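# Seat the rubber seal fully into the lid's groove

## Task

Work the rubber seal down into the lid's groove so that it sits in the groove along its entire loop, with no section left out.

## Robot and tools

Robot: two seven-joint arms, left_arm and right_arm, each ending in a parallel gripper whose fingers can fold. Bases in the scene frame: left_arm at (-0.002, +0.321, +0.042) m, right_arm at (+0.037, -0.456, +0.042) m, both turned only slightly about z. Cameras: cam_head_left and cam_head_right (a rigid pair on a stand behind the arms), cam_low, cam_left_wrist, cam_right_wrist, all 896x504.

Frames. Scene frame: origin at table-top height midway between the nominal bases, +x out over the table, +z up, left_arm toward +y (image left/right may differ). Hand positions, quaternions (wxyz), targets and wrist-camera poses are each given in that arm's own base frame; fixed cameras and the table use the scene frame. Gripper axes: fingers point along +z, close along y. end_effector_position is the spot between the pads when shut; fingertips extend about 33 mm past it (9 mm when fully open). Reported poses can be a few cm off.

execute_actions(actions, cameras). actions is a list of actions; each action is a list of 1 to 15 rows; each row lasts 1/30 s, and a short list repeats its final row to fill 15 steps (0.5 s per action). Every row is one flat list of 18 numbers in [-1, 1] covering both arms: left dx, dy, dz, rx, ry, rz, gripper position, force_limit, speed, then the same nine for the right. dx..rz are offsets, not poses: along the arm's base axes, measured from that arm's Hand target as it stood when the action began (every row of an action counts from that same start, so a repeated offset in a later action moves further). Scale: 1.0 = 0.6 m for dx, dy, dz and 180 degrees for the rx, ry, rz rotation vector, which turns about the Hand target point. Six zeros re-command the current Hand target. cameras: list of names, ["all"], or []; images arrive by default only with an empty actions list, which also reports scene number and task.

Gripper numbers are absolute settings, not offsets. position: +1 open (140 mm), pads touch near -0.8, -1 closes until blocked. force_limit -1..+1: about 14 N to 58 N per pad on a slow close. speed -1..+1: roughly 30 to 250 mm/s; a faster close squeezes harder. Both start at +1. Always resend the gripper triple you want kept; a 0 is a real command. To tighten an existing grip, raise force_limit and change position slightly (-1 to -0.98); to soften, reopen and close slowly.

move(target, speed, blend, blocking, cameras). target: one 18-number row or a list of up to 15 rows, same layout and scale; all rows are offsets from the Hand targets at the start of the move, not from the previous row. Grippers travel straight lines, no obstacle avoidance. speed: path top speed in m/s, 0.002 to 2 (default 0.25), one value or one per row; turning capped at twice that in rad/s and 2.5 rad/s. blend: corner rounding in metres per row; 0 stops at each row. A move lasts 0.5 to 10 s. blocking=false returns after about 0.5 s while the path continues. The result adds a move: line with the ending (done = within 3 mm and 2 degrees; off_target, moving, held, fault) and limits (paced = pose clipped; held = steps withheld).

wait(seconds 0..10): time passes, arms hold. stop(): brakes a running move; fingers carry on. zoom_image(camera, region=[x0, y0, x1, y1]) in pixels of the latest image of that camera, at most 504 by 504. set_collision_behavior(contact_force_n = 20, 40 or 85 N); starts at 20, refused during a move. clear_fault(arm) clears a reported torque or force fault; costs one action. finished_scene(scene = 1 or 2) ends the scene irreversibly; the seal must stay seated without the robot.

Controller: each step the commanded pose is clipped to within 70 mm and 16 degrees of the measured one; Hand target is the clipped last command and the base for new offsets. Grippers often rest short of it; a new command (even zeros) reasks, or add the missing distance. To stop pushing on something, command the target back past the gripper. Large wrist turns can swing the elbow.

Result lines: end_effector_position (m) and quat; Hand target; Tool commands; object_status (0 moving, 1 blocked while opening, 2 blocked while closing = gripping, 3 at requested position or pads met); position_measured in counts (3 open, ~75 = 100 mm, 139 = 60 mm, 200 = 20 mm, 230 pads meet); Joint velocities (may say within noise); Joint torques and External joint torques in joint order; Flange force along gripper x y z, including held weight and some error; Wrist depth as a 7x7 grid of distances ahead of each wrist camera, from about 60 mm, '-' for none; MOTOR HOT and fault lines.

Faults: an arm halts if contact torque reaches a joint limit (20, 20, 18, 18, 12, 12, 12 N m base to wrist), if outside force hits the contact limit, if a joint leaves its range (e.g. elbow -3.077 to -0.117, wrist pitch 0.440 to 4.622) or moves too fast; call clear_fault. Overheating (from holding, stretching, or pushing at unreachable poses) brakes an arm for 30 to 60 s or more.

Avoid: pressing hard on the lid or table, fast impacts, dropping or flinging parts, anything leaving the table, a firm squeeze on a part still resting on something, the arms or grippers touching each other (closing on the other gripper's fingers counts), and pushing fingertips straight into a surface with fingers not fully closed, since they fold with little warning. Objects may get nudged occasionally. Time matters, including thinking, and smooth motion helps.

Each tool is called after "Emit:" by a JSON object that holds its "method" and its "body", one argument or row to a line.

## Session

Emit:
{"method": "execute_actions", "body": {
  "actions": []
}}

Scene clock: 0.00 s.
left_arm: end_effector_position=(+0.2694, -0.1874, +0.1959) position_measured=3 object_status=3 end_effector_quat_wxyz=(-0.300, +0.557, +0.546, +0.549) | right_arm: end_effector_position=(+0.4171, +0.3209, +0.2546) position_measured=3 object_status=3 end_effector_quat_wxyz=(+0.233, +0.665, -0.710, -0.006)
Joint positions: left_arm=[-1.023 0.363 -0.235 -2.135 0.674 1.215 1.623] | right_arm=[0.721 0.401 -0.062 -1.416 -0.007 1.348 0.723]
Joint velocities: within noise
Joint torques (N m): no reading
External joint torques (N m): no reading
Flange force (N): no reading
Wrist depth (mm): cam_left_wrist=[1672 1740 - 1937 1937 2030 1650 / 1827 1909 - 2413 2436 2304 1429 / - - - 2224 - - 1487 / 434 132 - - - 144 - / 88 113 416 507 - 134 113 / - 106 372 426 - - 97 / - 292 314 372 - - 84] | cam_right_wrist=[976 - - - - - - / 1021 - - - - 535 - / 1008 - - - - 582 - / 1025 115 - - - 135 234 / - 107 - - - - - / - - - - 498 - 94 / - - - - - - -]
Hand target: left_arm +0.2694, -0.1874, +0.1959; -0.300, +0.557, +0.546, +0.549 | right_arm +0.4171, +0.3209, +0.2546; +0.233, +0.665, -0.710, -0.006
Tool commands: left_gripper/position=+1.0 left_gripper/force_limit=+1.0 left_gripper/speed=+1.0 right_gripper/position=+1.0 right_gripper/force_limit=+1.0 right_gripper/speed=+1.0
camera_calibration:
cam_left_wrist: T_world_to_cam=[[0.933362, -0.229491, 0.275987, -0.339645], [0.102759, -0.565875, -0.818063, 0.0356125], [0.343912, 0.791909, -0.504584, 0.293083], [0, 0, 0, 1]] pos_world=[0.212558, -0.289888, 0.270756]
cam_right_wrist: T_world_to_cam=[[-0.938673, 0.109117, 0.327088, 0.27829], [0.11627, 0.993215, 0.00233101, -0.369235], [-0.324614, 0.0402185, -0.944991, 0.508127], [0, 0, 0, 1]] pos_world=[0.4691, 0.315927, 0.39001]

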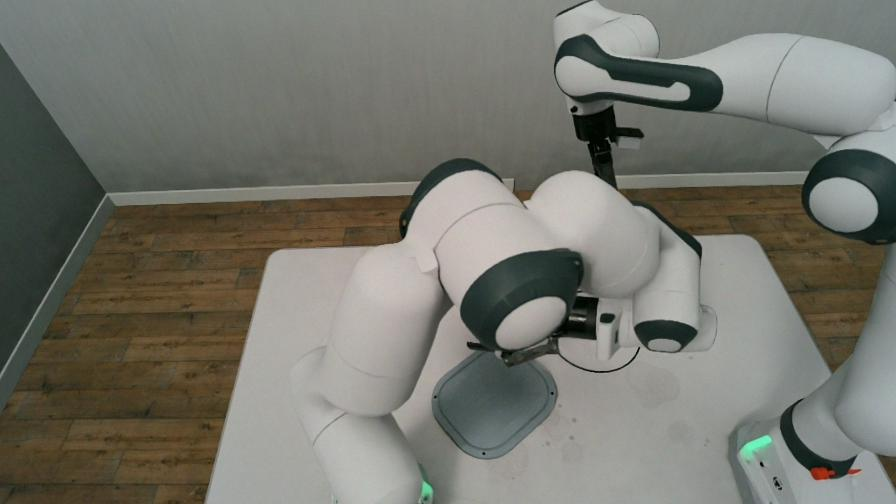

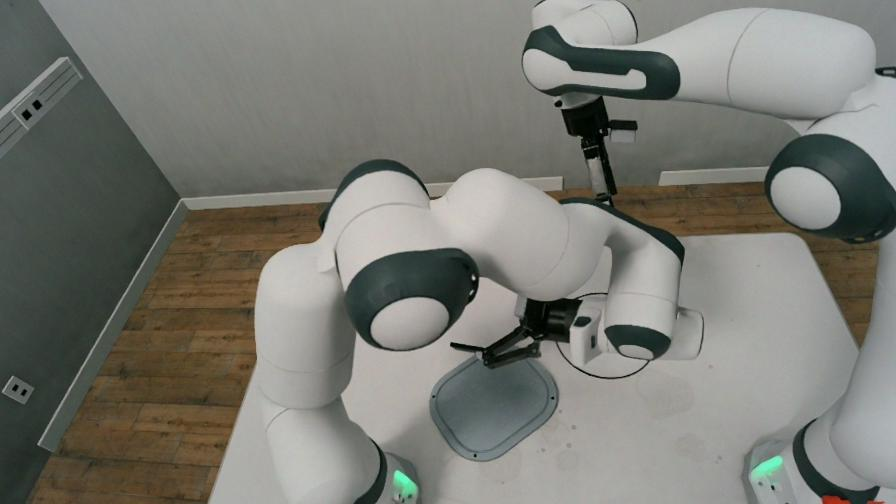

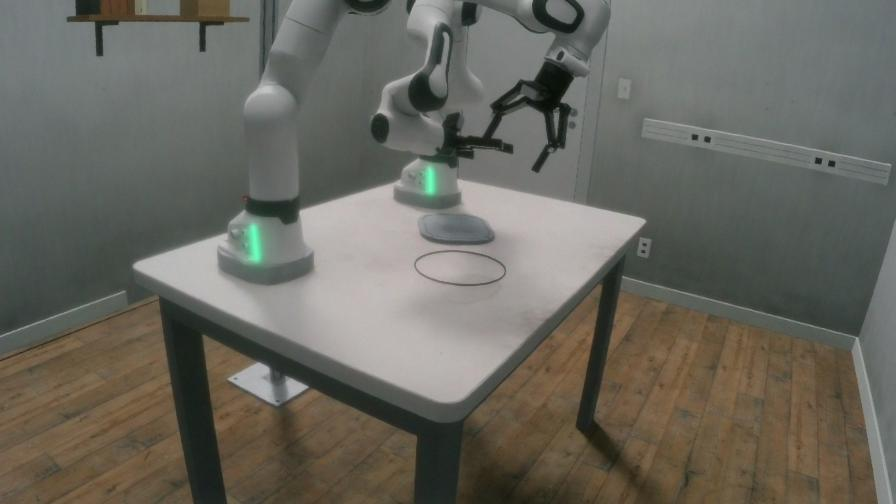

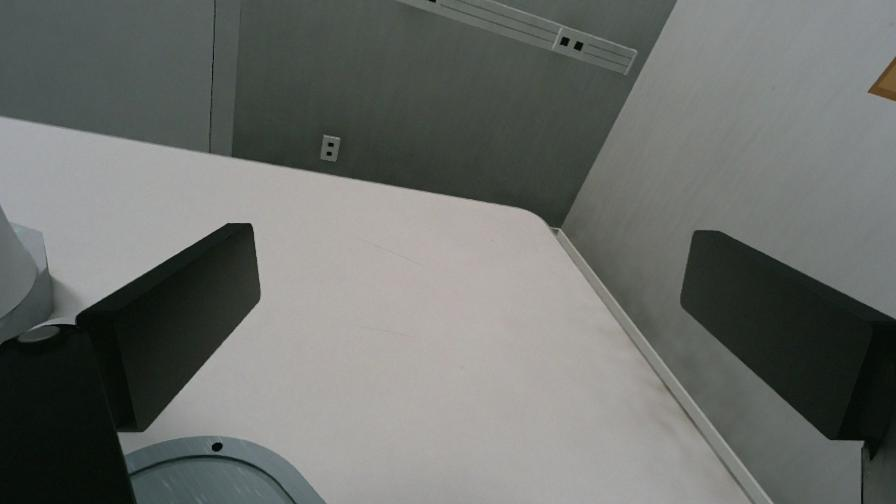

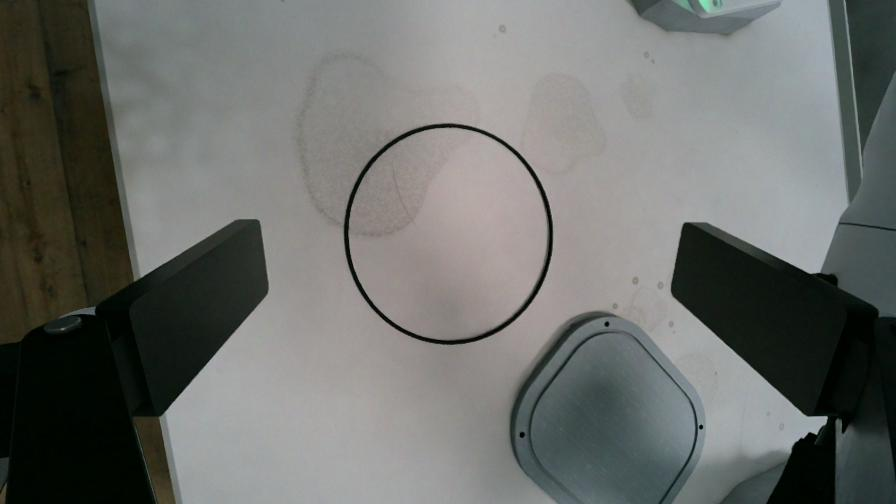

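Emit:
{"method": "move", "body": {
  "target": [
    [0.05,0.48,0.26,-0.007,0.546,-0.649,1,1,1,0,0,0.1,0,0,0,1,1,1]
  ],
  "speed": 0.35,
  "cameras": ["all"]
}}

Emit:
{"method": "zoom_image", "body": {
  "camera": "cam_right_wrist",
  "region": [400, 200, 800, 504]
}}

Emit:
{"method": "zoom_image", "body": {
  "camera": "cam_head_left",
  "region": [410, 320, 590, 470]
}}

Scene clock: 7.60 s.
left_arm: end_effector_position=(+0.2994, +0.0991, +0.3528) position_measured=3 object_status=3 end_effector_quat_wxyz=(-0.018, +0.965, +0.241, -0.103) | right_arm: end_effector_position=(+0.4165, +0.3222, +0.3152) position_measured=3 object_status=3 end_effector_quat_wxyz=(+0.231, +0.665, -0.710, -0.006)
Joint positions: left_arm=[-1.945 -1.789 0.557 -2.038 0.862 0.489 2.996] | right_arm=[0.721 0.409 -0.062 -1.249 -0.007 1.192 0.723]
Joint torques (N m): left_arm=[-0.23 33.72 -16.62 0.56 -0.53 1.99 0.29] | right_arm=[0.39 -43.85 -0.75 23.91 0.69 0.86 -0.19]
External joint torques (N m): left_arm=[-0.24 -0.1 0.69 0.64 -0.35 -0.33 0.31] | right_arm=[0.27 0.38 -0.45 0.78 0.02 -0.25 -0.23]
Flange force (N): left_arm=[1.6 0.0 -1.8] | right_arm=[-3.0 -3.9 -6.5]
Wrist depth (mm): cam_left_wrist=[1368 1311 474 - - - - / 187 1339 - - - - - / 176 203 - - - - - / 178 144 605 599 589 134 - / 88 113 633 552 682 134 107 / - 256 453 471 - - 97 / - 250 296 400 - - 83] | cam_right_wrist=[1079 - - - - 566 1512 / 1056 - - - - - - / 1051 - - - - - 1601 / 1074 125 - - - 135 - / - 106 - - - - - / - 98 - - - - 94 / - 1155 - - - 587 -]
Hand target: left_arm +0.2994, +0.1006, +0.3519; -0.016, +0.991, +0.106, -0.084 | right_arm +0.4171, +0.3209, +0.3146; +0.233, +0.665, -0.710, -0.006
Off the commanded pose: left_arm 0.002 m, 85 deg; orientation clipped | right_arm 0.001 m, 0 deg.
joint sent to its limit (left arm) — joint 2 (shoulder), lower limit; joint 6 (wrist pitch), lower limit; joint 7 (wrist roll), upper limit. The joint targets are off in orientation, not in position.
move: off_target (left_arm); limits=paced
camera_calibration:
cam_left_wrist: T_world_to_cam=[[0.471671, -0.878341, -0.0777422, -0.0178298], [-0.746834, -0.444808, 0.494353, 0.102309], [-0.468791, -0.175112, -0.865778, 0.601636], [0, 0, 0, 1]] pos_world=[0.366859, 0.135201, 0.46892]
cam_right_wrist: T_world_to_cam=[[-0.939451, 0.109883, 0.324588, 0.258633], [0.117538, 0.99306, 0.00400742, -0.371551], [-0.321895, 0.0419163, -0.945847, 0.5637], [0, 0, 0, 1]] pos_world=[0.468097, 0.316925, 0.450713]

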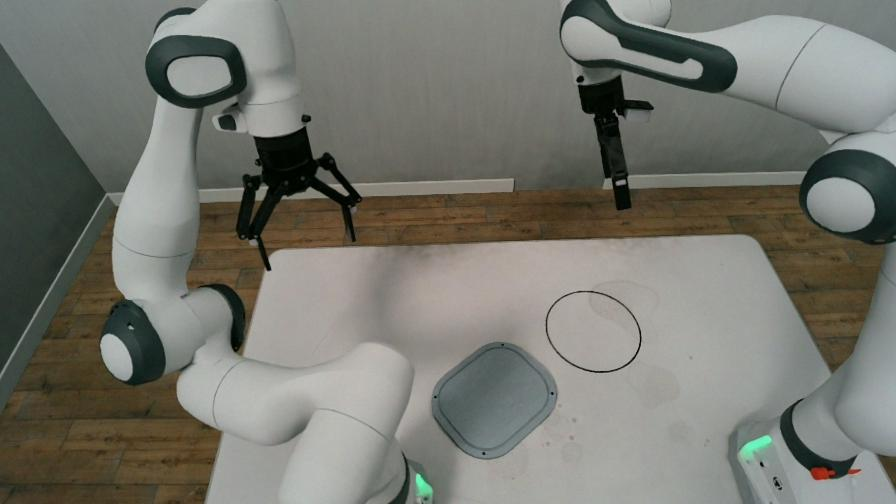

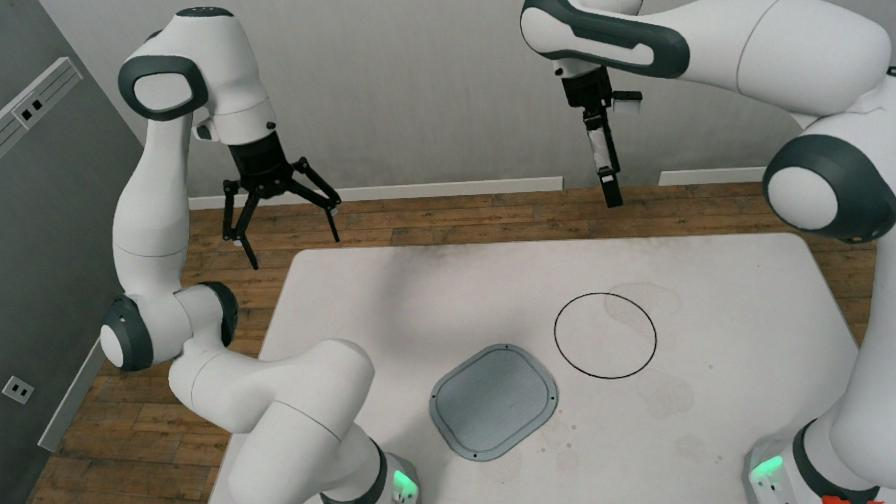

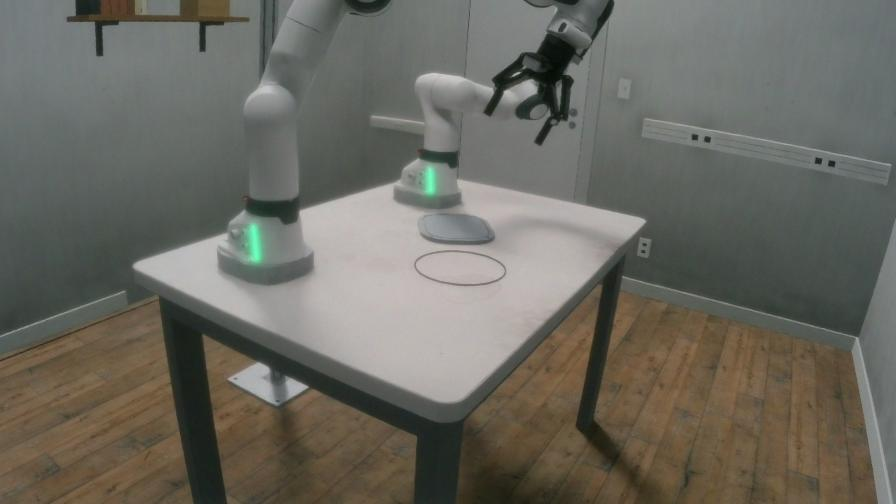

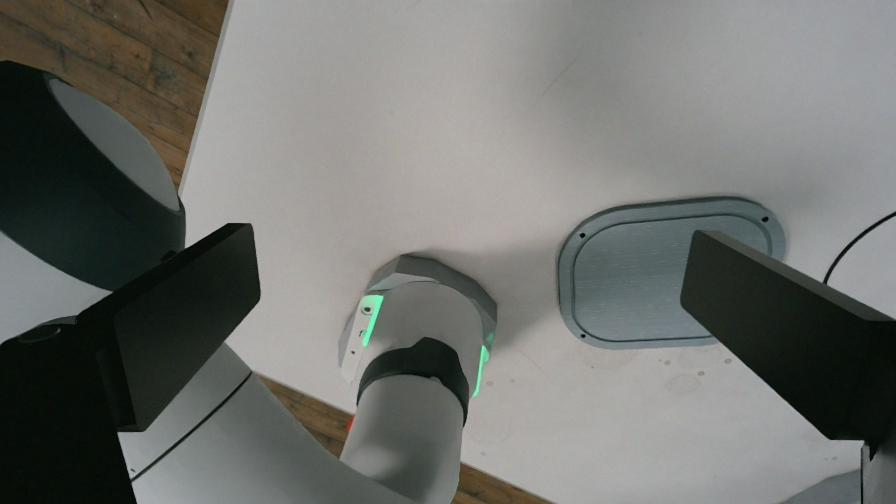

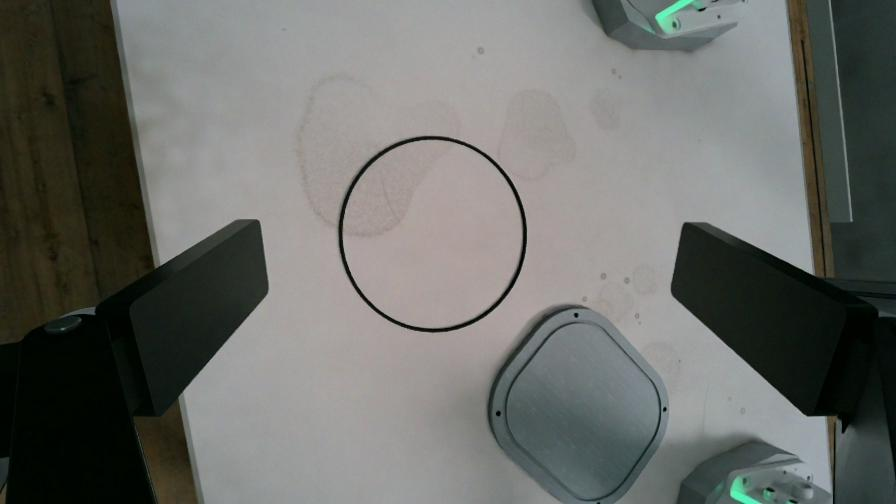

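Scaled by 1.260 from the camera's 896x504 image, which has a finer 1280x720 frame.

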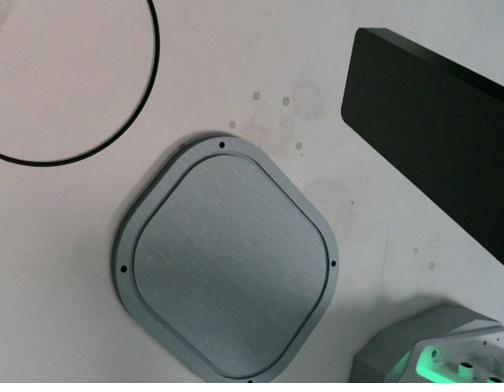

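Scaled by 2.800 from the camera's 896x504 image, which has a finer 1280x720 frame.

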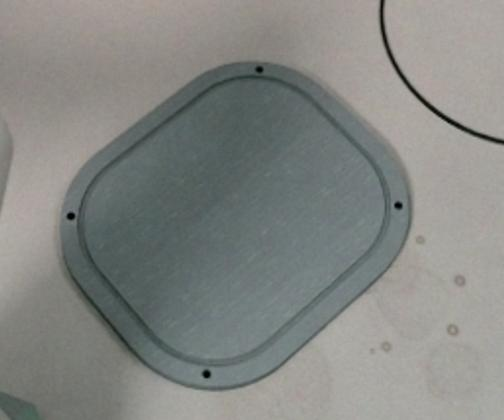

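Emit:
{"method": "move", "body": {
  "target": [0.134,-0.1,-0.0,0.047,-0.042,0.585,1,1,1,0,0,0,0,0,0,1,1,1],
  "speed": 0.4
}}

Scene clock: 15.47 s.
left_arm: end_effector_position=(+0.3803, +0.0416, +0.3524) position_measured=3 object_status=3 end_effector_quat_wxyz=(+0.000, +0.520, +0.854, +0.001) | right_arm: end_effector_position=(+0.4165, +0.3222, +0.3152) position_measured=3 object_status=3 end_effector_quat_wxyz=(+0.231, +0.665, -0.710, -0.006)
Joint positions: left_arm=[-1.472 -1.281 0.819 -2.179 0.858 1.188 1.895] | right_arm=[0.721 0.409 -0.062 -1.249 -0.007 1.192 0.723]
Joint velocities: left_arm=[0 -0.001 0 -0.001 0 0.001 -0.006] | right_arm=[within noise]
Joint torques (N m): left_arm=[0.66 20.19 -21.6 11.86 0.47 2.47 -0.16] | right_arm=[0.38 -43.91 -0.8 23.96 0.69 0.87 -0.18]
External joint torques (N m): left_arm=[0.69 0.82 0.78 -0.37 -0.33 0.02 -0.16] | right_arm=[0.43 0.51 -0.39 0.77 0.05 -0.24 -0.22]
Flange force (N): left_arm=[-0.6 -0.3 0.8] | right_arm=[-3.4 -4.0 -6.6]
Wrist depth (mm): cam_left_wrist=[420 - - - 495 - 1298 / - - - 507 - - 1353 / - - - - - 1375 1413 / - 122 - 580 - 144 1487 / 88 113 - 585 1461 143 113 / - 106 624 - 1608 1650 97 / - 641 671 - 1764 - 83] | cam_right_wrist=[1056 - - - - 537 1914 / 1065 - 476 - - 682 1929 / 1108 - - - - - 1828 / 1113 125 - - 583 135 - / - 106 - - 553 - - / - 99 - - - - 94 / - 1051 - - - - -]
Hand target: left_arm +0.3798, +0.0406, +0.3519; +0.000, +0.517, +0.856, +0.000 | right_arm +0.4171, +0.3209, +0.3146; +0.233, +0.665, -0.710, -0.006
Off the commanded pose: left_arm 0.001 m, 0 deg | right_arm 0.001 m, 0 deg.
move: done

Emit:
{"method": "move", "body": {
  "target": [0.05,0.25,-0.05,0,0,0.78,1,1,1,0,0,0,0,0,0,1,1,1],
  "speed": 0.5,
  "cameras": ["cam_low"]
}}

Scene clock: 19.70 s.
left_arm: end_effector_position=(+0.4093, +0.1917, +0.3226) position_measured=3 object_status=3 end_effector_quat_wxyz=(+0.001, -0.627, +0.779, +0.001) | right_arm: end_effector_position=(+0.4165, +0.3222, +0.3152) position_measured=3 object_status=3 end_effector_quat_wxyz=(+0.231, +0.665, -0.710, -0.006)
Joint positions: left_arm=[-0.544 -0.531 0.8 -2.153 0.38 1.752 0.325] | right_arm=[0.721 0.409 -0.062 -1.249 -0.007 1.192 0.723]
Joint velocities: left_arm=[0.001 0 0 0 -0.001 0.001 -0.006] | right_arm=[within noise]
Joint torques (N m): left_arm=[0.63 -4.95 -11.71 22.73 0.44 2.57 -0.16] | right_arm=[0.34 -43.89 -0.77 23.94 0.69 0.86 -0.14]
External joint torques (N m): left_arm=[0.61 -0.07 -0.04 -0.5 -0.3 0.01 -0.16] | right_arm=[0.28 0.36 -0.43 0.82 0.03 -0.25 -0.18]
Flange force (N): left_arm=[1.6 2.0 1.2] | right_arm=[-3.1 -3.9 -6.6]
Wrist depth (mm): cam_left_wrist=[1272 1102 - - - - 451 / 1325 1368 - - - 495 - / 1382 1429 482 - - - - / 1437 132 536 521 1421 143 1437 / 88 113 1569 1588 1569 143 112 / - 1579 1639 1608 1661 1672 97 / - 1788 1814 1827 1764 1788 83] | cam_right_wrist=[1070 - - - 568 546 1870 / 1070 - - - - - 1622 / 1065 - - - - - 1914 / 1074 124 - - - 135 - / - 106 - - - - - / - - - - - - 94 / - - - - - - -]
Hand target: left_arm +0.4098, +0.1906, +0.3219; +0.000, -0.630, +0.776, +0.000 | right_arm +0.4171, +0.3209, +0.3146; +0.233, +0.665, -0.710, -0.006
Off the commanded pose: left_arm 0.001 m, 0 deg | right_arm 0.001 m, 0 deg.
move: done; limits=paced
Images, in order (width x height): cam_low 896x504.

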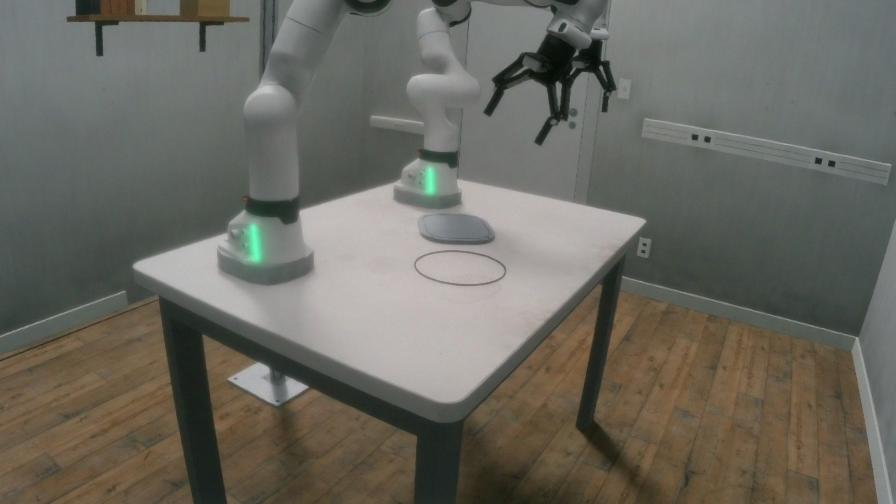

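Emit:
{"method": "move", "body": {
  "target": [0.03,-0.45,-0.1,0,0,0.007,1,1,1,-0.3425,-0.0037,-0.2,0.0935,-0.117,-0.033,-0.4,-1,0],
  "speed": 0.3,
  "cameras": ["all"]
}}

Scene clock: 22.50 s.
left_arm: end_effector_position=(+0.4275, -0.0785, +0.2626) position_measured=3 object_status=3 end_effector_quat_wxyz=(+0.001, -0.636, +0.772, +0.000) | right_arm: end_effector_position=(+0.2118, +0.3185, +0.1947) position_measured=179 object_status=3 end_effector_quat_wxyz=(+0.000, -0.648, +0.762, -0.001)
Joint positions: left_arm=[-0.627 -0.409 0.398 -2.349 0.17 1.964 -0.131] | right_arm=[0.821 -0.486 0.159 -2.621 0.085 2.137 1.077]
Joint velocities: left_arm=[0 0 0.001 0 0 -0.001 -0.006] | right_arm=[0 -0.001 0 -0.001 0 0 0.006]
Joint torques (N m): left_arm=[0.67 -16.61 -5.18 24.5 0.39 2.61 -0.2] | right_arm=[0.37 -15.2 -2.12 23.98 0.99 2.63 0.17]
External joint torques (N m): left_arm=[0.56 -0.73 -0.46 -0.04 -0.32 0.01 -0.2] | right_arm=[0.35 -0.96 0.13 0.13 0.33 0.15 0.17]
Flange force (N): left_arm=[0.5 3.1 -0.6] | right_arm=[2.2 2.4 -1.0]
Wrist depth (mm): cam_left_wrist=[1206 1390 - - - 393 401 / 1212 - 422 - - - - / 1318 1318 - - - - - / 1360 132 - - - 135 462 / 88 113 - - - 134 107 / - 114 532 - 534 - 97 / - 1683 1650 - - 1801 83] | cam_right_wrist=[- - - - - - - / - - - - - - 350 / 384 - - - - - - / 391 - - - 127 - - / 1338 - 87 - - - 411 / - - - - - - - / - - - - - - -]
Hand target: left_arm +0.4278, -0.0794, +0.2619; +0.000, -0.639, +0.769, +0.000 | right_arm +0.2116, +0.3187, +0.1946; +0.000, -0.644, +0.765, +0.000
Off the commanded pose: left_arm 0.001 m, 1 deg | right_arm 0.000 m, 1 deg.
move: done
camera_calibration:
cam_left_wrist: T_world_to_cam=[[-0.983063, 0.183062, 0.00873401, 0.441315], [0.175926, 0.929244, 0.324894, -0.0785906], [0.0513596, 0.320927, -0.94571, 0.390104], [0, 0, 0, 1]] pos_world=[0.427631, -0.132953, 0.390604]
cam_right_wrist: T_world_to_cam=[[-0.988365, 0.151999, 0.00554229, 0.164858], [0.144918, 0.930005, 0.33777, -0.394043], [0.0461865, 0.334643, -0.941212, 0.211896], [0, 0, 0, 1]] pos_world=[0.210257, 0.270494, 0.331622]

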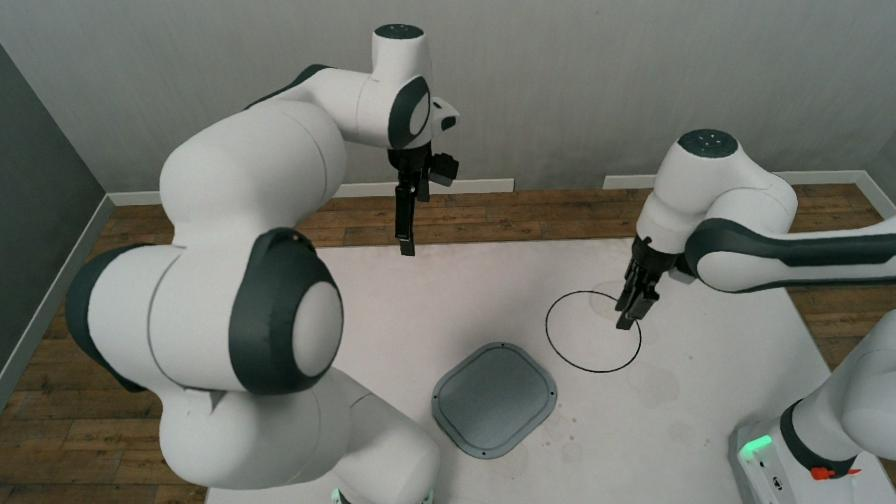

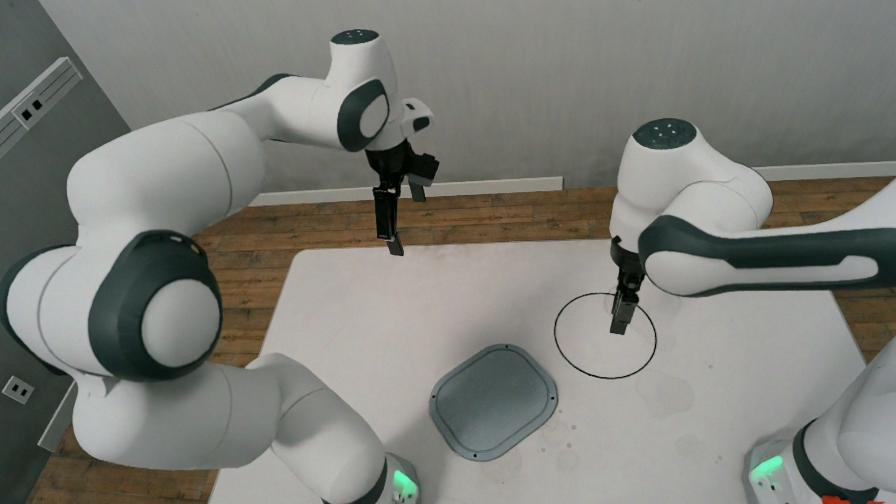

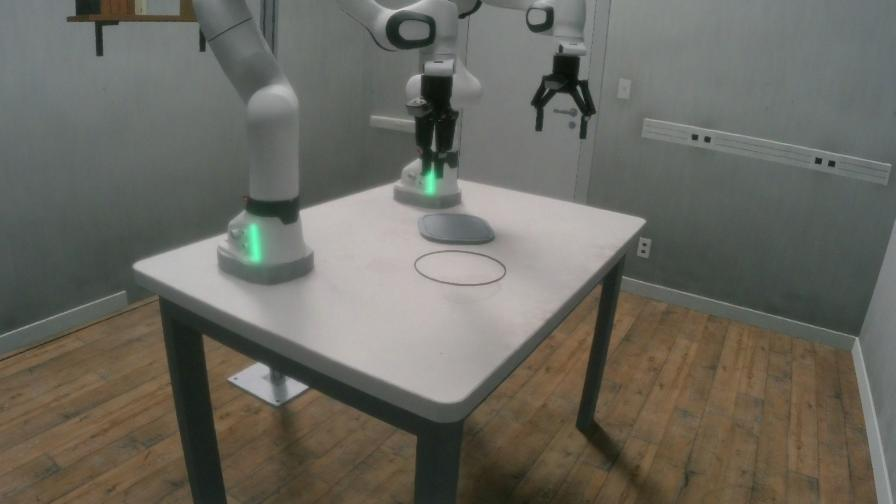

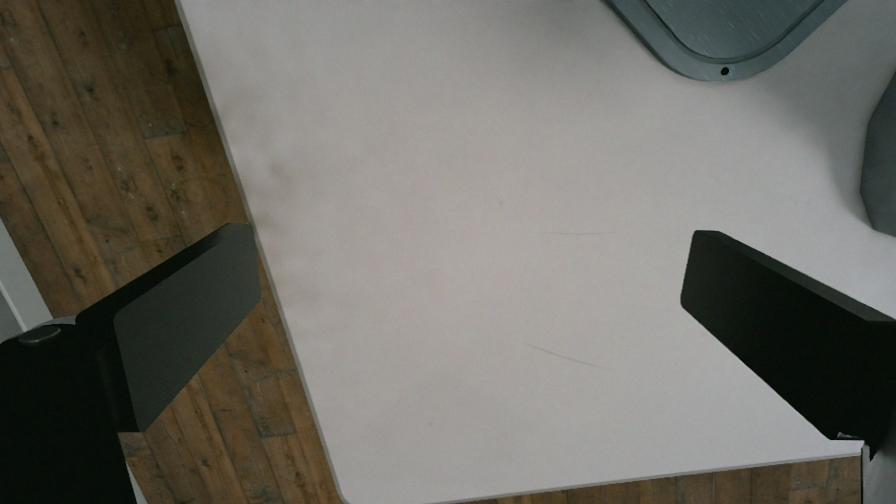

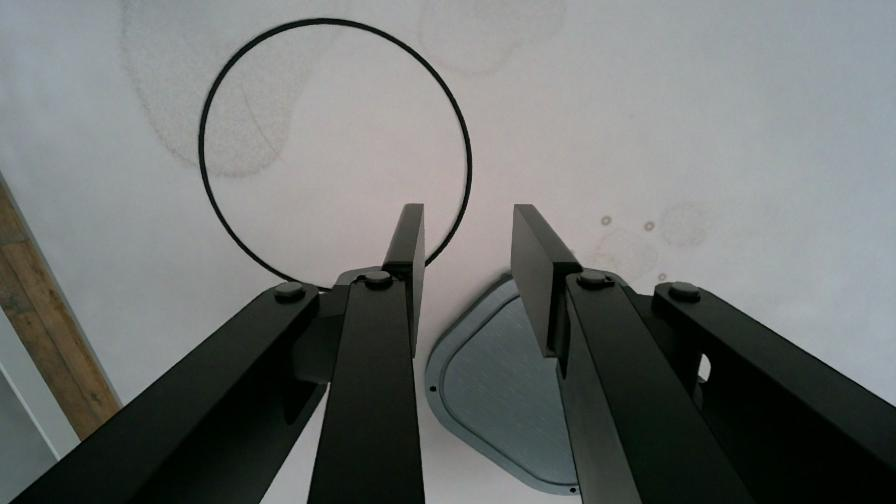

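Emit:
{"method": "move", "body": {
  "target": [
    [0.068,-0.6,-0.12,0,0,0,-0.4,-1,0,0,0,0,0,0,0,-0.4,-1,0],
    [0.068,-0.701,-0.353,0,0,0,-0.4,-1,0,-0.003,0.0107,-0.29,0,0,0,-0.4,-1,0]
  ],
  "speed": 0.25,
  "blend": [0.05,0],
  "cameras": ["cam_left_wrist","cam_right_wrist","cam_head_left"]
}}

Scene clock: 26.73 s.
left_arm: end_effector_position=(+0.4684, -0.4989, +0.0502) position_measured=179 object_status=3 end_effector_quat_wxyz=(+0.001, -0.636, +0.772, +0.001) | right_arm: end_effector_position=(+0.2088, +0.3244, +0.0207) position_measured=179 object_status=3 end_effector_quat_wxyz=(-0.001, -0.646, +0.764, +0.000)
Joint positions: left_arm=[-0.922 0.605 0.122 -1.65 -0.086 2.248 -0.575] | right_arm=[0.799 -0.064 0.206 -2.772 0.034 2.708 1.141]
Joint velocities: left_arm=[within noise] | right_arm=[0 0.001 0 0.001 -0.001 0.001 0.007]
Joint torques (N m): left_arm=[0.21 -51.83 3.19 23.56 0.39 2.66 -0.12] | right_arm=[0.56 -21.53 -0.33 17.72 0.09 2.6 0.39]
External joint torques (N m): left_arm=[0.52 -2.56 0.62 0.37 -0.22 0 -0.12] | right_arm=[0.53 0.42 0.01 0.75 -0.24 0.12 0.39]
Flange force (N): left_arm=[-3.8 4.2 -3.9] | right_arm=[-4.1 -0.1 2.3]
Wrist depth (mm): cam_left_wrist=[217 213 210 211 211 - - / 1044 - 221 218 - 224 222 / 1127 237 237 232 - 230 231 / 1184 250 248 242 130 245 242 / 1241 - 95 116 111 95 258 / - - 74 280 - - 70 / - - - 294 - - -] | cam_right_wrist=[- - - - - - - / - - - - - - - / - - - - - - - / - - - - 127 - - / - - 87 - - - - / - - - - - - - / - - - - - - -]
Hand target: left_arm +0.4686, -0.5000, +0.0501; +0.000, -0.639, +0.769, +0.000 | right_arm +0.2098, +0.3251, +0.0206; +0.000, -0.644, +0.765, +0.000
Off the commanded pose: left_arm 0.001 m, 0 deg | right_arm 0.001 m, 0 deg.
move: done
camera_calibration:
cam_left_wrist: T_world_to_cam=[[-0.983257, 0.181972, 0.00960581, 0.559782], [0.175126, 0.929069, 0.325826, 0.374122], [0.0503666, 0.322053, -0.945381, 0.322918], [0, 0, 0, 1]] pos_world=[0.468626, -0.553446, 0.178004]
cam_right_wrist: T_world_to_cam=[[-0.987472, 0.157557, 0.00870241, 0.159939], [0.151118, 0.928357, 0.339584, -0.341063], [0.0454249, 0.336645, -0.940535, 0.0458369], [0, 0, 0, 1]] pos_world=[0.207394, 0.275998, 0.157539]
Images, in order (width x height): cam_head_left 896x504, cam_left_wrist 896x504, cam_right_wrist 896x504.

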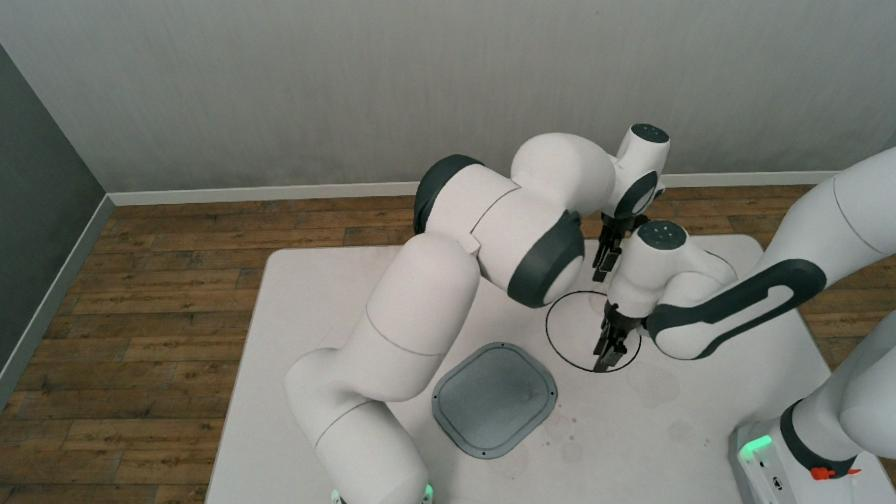

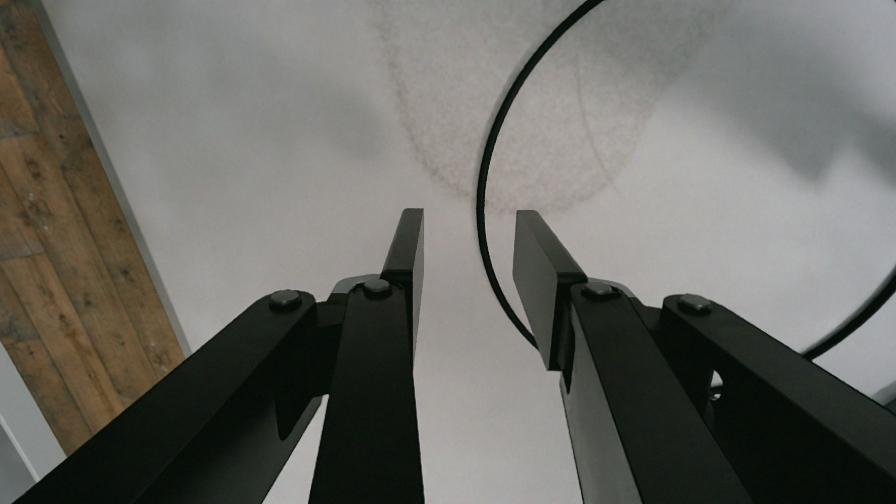

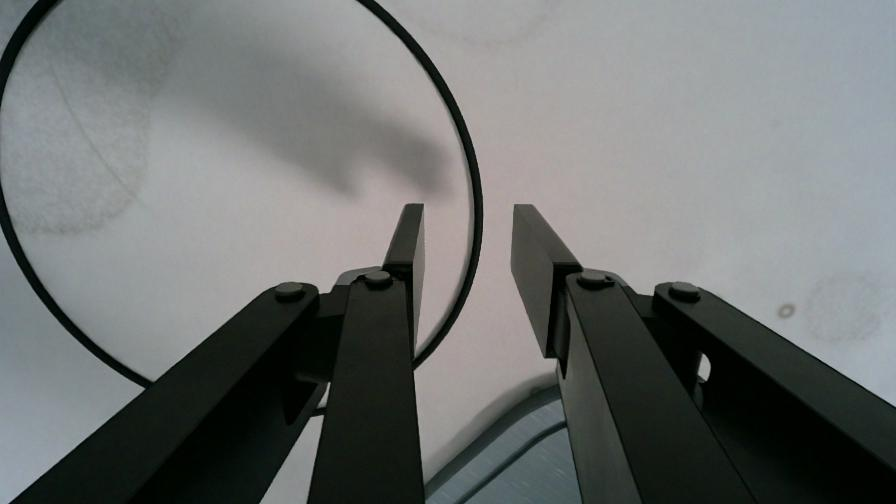

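Emit:
{"method": "move", "body": {
  "target": [
    [-0.0128,0.0023,-0.09,0,0,0,-0.56,-1,0,-0.0077,0.0012,-0.045,0,0,0,-0.56,-1,0],
    [-0.0128,0.0023,-0.1035,0,0,0,-0.56,-1,0,-0.0077,0.0012,-0.0575,0,0,0,-0.56,-1,0]
  ],
  "speed": [0.06,0.02],
  "cameras": ["cam_left_wrist","cam_right_wrist"]
}}

Scene clock: 29.53 s.
left_arm: end_effector_position=(+0.4615, -0.4974, -0.0110) position_measured=200 object_status=3 end_effector_quat_wxyz=(+0.002, -0.637, +0.771, +0.001) | right_arm: end_effector_position=(+0.2051, +0.3254, -0.0134) position_measured=200 object_status=3 end_effector_quat_wxyz=(+0.000, -0.645, +0.764, +0.000)
Joint positions: left_arm=[-0.922 0.689 0.111 -1.684 -0.096 2.367 -0.576] | right_arm=[0.799 0.053 0.202 -2.773 -0.032 2.824 1.199]
Joint velocities: left_arm=[within noise] | right_arm=[-0.001 0.001 -0.001 0 0 0.004 0.005]
Joint torques (N m): left_arm=[0.28 -52.15 2.95 22.49 0.21 2.68 -0.15] | right_arm=[0.96 -23.52 -0.25 15.18 0.04 2.62 0.22]
External joint torques (N m): left_arm=[0.2 -1.94 -0.07 0.44 -0.34 0.01 -0.15] | right_arm=[0.96 0.41 -0.55 0.3 -0.21 0.14 0.22]
Flange force (N): left_arm=[-1.9 2.4 -3.3] | right_arm=[-2.7 0.4 3.4]
Wrist depth (mm): cam_left_wrist=[158 155 155 155 155 154 155 / 166 166 164 162 163 161 161 / 173 173 172 171 171 169 168 / 183 183 181 174 180 179 179 / 190 191 93 93 95 90 186 / - - 78 197 - 71 195 / - - - - - - -] | cam_right_wrist=[- 148 147 148 - - - / - - - 158 - - - / - - - 164 - - - / - - - 147 - - - / - - 82 - - - - / - - - - - - - / - - - - - - -]
Hand target: left_arm +0.4609, -0.4986, -0.0120; +0.000, -0.639, +0.769, +0.000 | right_arm +0.2052, +0.3259, -0.0139; +0.000, -0.644, +0.765, +0.000
Off the commanded pose: left_arm 0.002 m, 0 deg | right_arm 0.001 m, 0 deg.
move: done
camera_calibration:
cam_left_wrist: T_world_to_cam=[[-0.983574, 0.180316, 0.00824867, 0.552611], [0.173128, 0.929467, 0.325756, 0.395013], [0.051072, 0.321833, -0.945418, 0.264582], [0, 0, 0, 1]] pos_world=[0.461634, -0.551947, 0.116905]
cam_right_wrist: T_world_to_cam=[[-0.987273, 0.158841, 0.0078701, 0.155935], [0.152015, 0.927994, 0.340175, -0.329979], [0.0467302, 0.337042, -0.940329, 0.0132036], [0, 0, 0, 1]] pos_world=[0.203496, 0.276999, 0.123439]
Images, in order (width x height): cam_left_wrist 896x504, cam_right_wrist 896x504.

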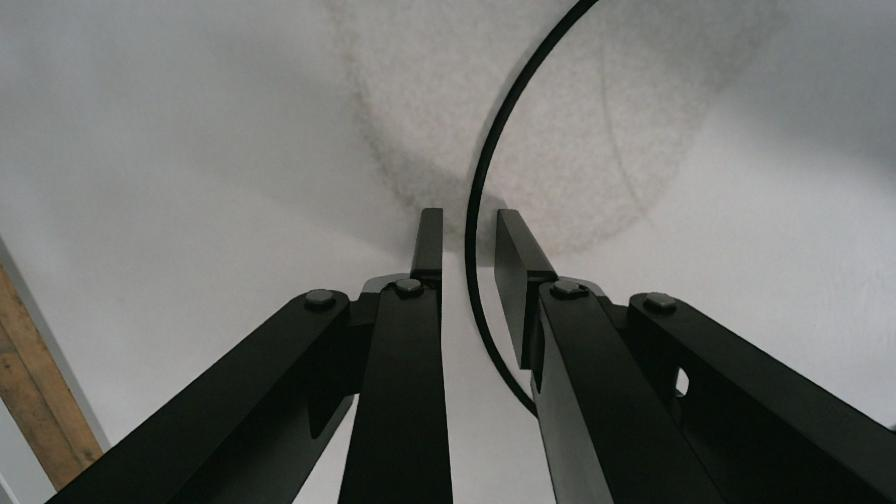

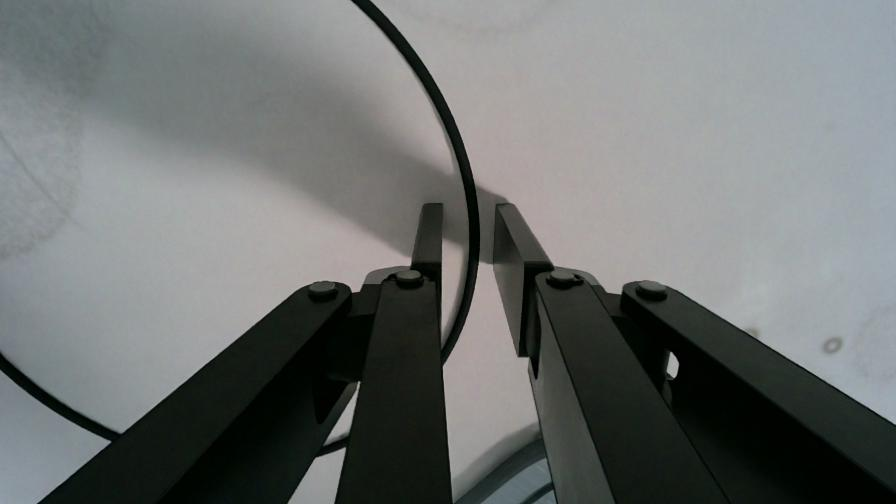

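Emit:
{"method": "move", "body": {
  "target": [
    [0,0,-0.0013,0,0,0,-0.56,-1,0,0,0,0,0,0,0,-0.56,-1,0],
    [0,0,-0.0013,0,0,0,-1,-1,-1,0,0,0,0,0,0,-1,-1,-1],
    [0,0,0.11,0,0,0,-1,-1,-1,0,0,0.11,0,0,0,-1,-1,-1]
  ],
  "speed": [0.03,0.03,0.06],
  "cameras": ["all"]
}}

Scene clock: 33.07 s.
left_arm: end_effector_position=(+0.4613, -0.4992, +0.0538) position_measured=226 object_status=2 end_effector_quat_wxyz=(-0.001, -0.638, +0.770, -0.001) | right_arm: end_effector_position=(+0.2056, +0.3253, +0.0512) position_measured=225 object_status=2 end_effector_quat_wxyz=(+0.001, -0.643, +0.766, -0.001)
Joint positions: left_arm=[-0.936 0.583 0.129 -1.679 -0.094 2.259 -0.58] | right_arm=[0.82 -0.166 0.2 -2.77 0.06 2.607 1.139]
Joint velocities: left_arm=[within noise] | right_arm=[0.001 0 0 0.001 0 -0.004 -0.003]
Joint torques (N m): left_arm=[-0.21 -51.16 3.4 23.16 0.58 2.36 -0.09] | right_arm=[1.33 -21.14 -1.47 19.05 0.7 2.05 -0.21]
External joint torques (N m): left_arm=[-0.03 -2.81 0.7 0.22 -0.03 -0.28 -0.1] | right_arm=[1.32 -1.08 -0.59 0.43 0.3 -0.43 -0.21]
Flange force (N): left_arm=[-3.9 5.3 -4.9] | right_arm=[2.4 1.4 -5.8]
Wrist depth (mm): cam_left_wrist=[218 218 215 216 213 209 206 / 229 227 224 223 225 225 227 / 1137 241 - 235 237 235 - / 1152 253 - 123 - - 248 / 1279 264 82 88 89 255 258 / 1272 - - - - 70 271 / - - - - - 68 -] | cam_right_wrist=[- - - 205 - - - / - - 216 - - - - / - 224 - - 222 - - / - - - 127 - - - / - - - - 94 - - / - - - - - - - / - - - - - - -]
Hand target: left_arm +0.4609, -0.4986, +0.0540; +0.000, -0.639, +0.769, +0.000 | right_arm +0.2052, +0.3259, +0.0521; +0.000, -0.644, +0.765, +0.000
Off the commanded pose: left_arm 0.001 m, 0 deg | right_arm 0.001 m, 0 deg.
move: done
camera_calibration:
cam_left_wrist: T_world_to_cam=[[-0.984106, 0.177396, 0.00818086, 0.551014], [0.170638, 0.931847, 0.320226, 0.378315], [0.0491835, 0.316532, -0.947306, 0.32477], [0, 0, 0, 1]] pos_world=[0.461727, -0.553079, 0.182003]
cam_right_wrist: T_world_to_cam=[[-0.986435, 0.16408, 0.00497243, 0.154261], [0.155982, 0.927454, 0.33985, -0.352548], [0.0511507, 0.336015, -0.940467, 0.0733489], [0, 0, 0, 1]] pos_world=[0.203407, 0.277015, 0.188029]

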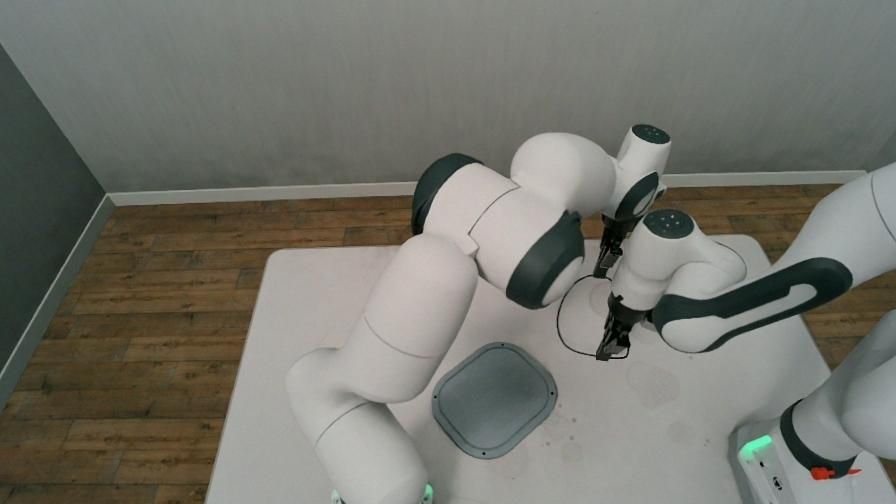

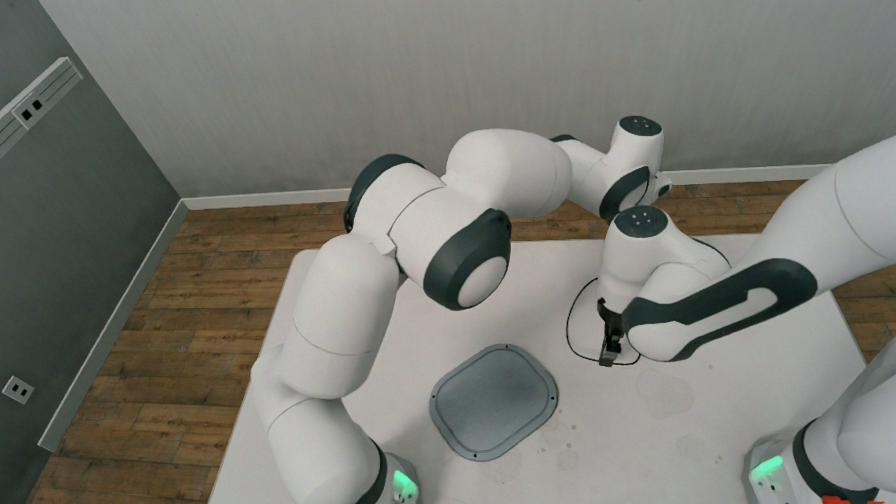

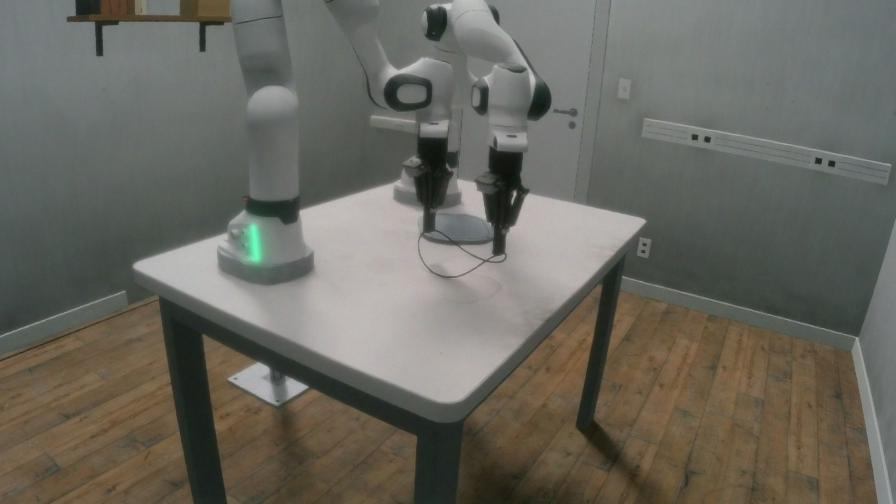

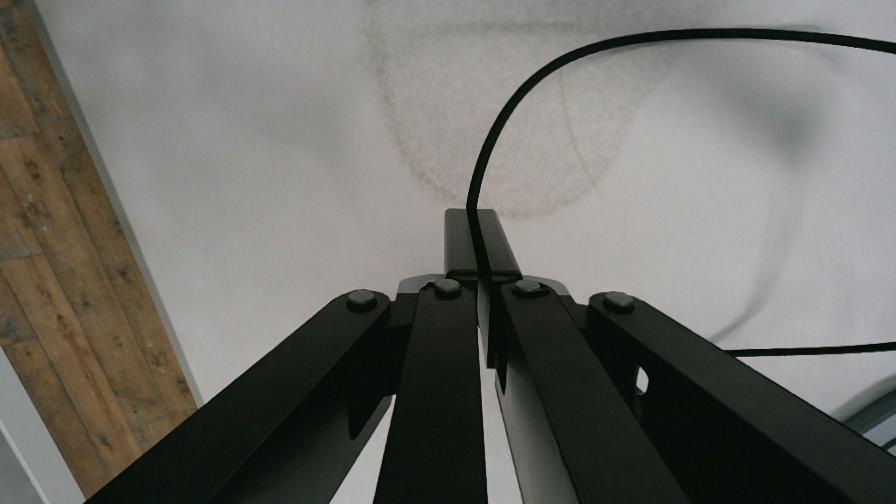

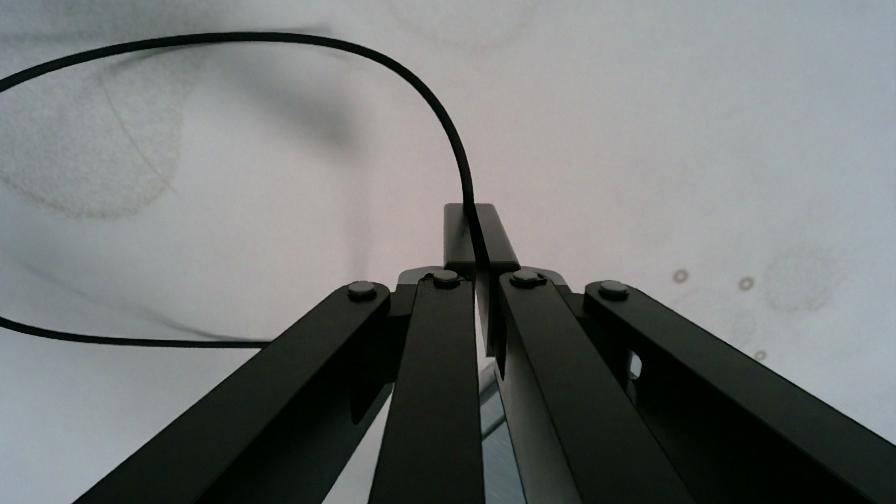

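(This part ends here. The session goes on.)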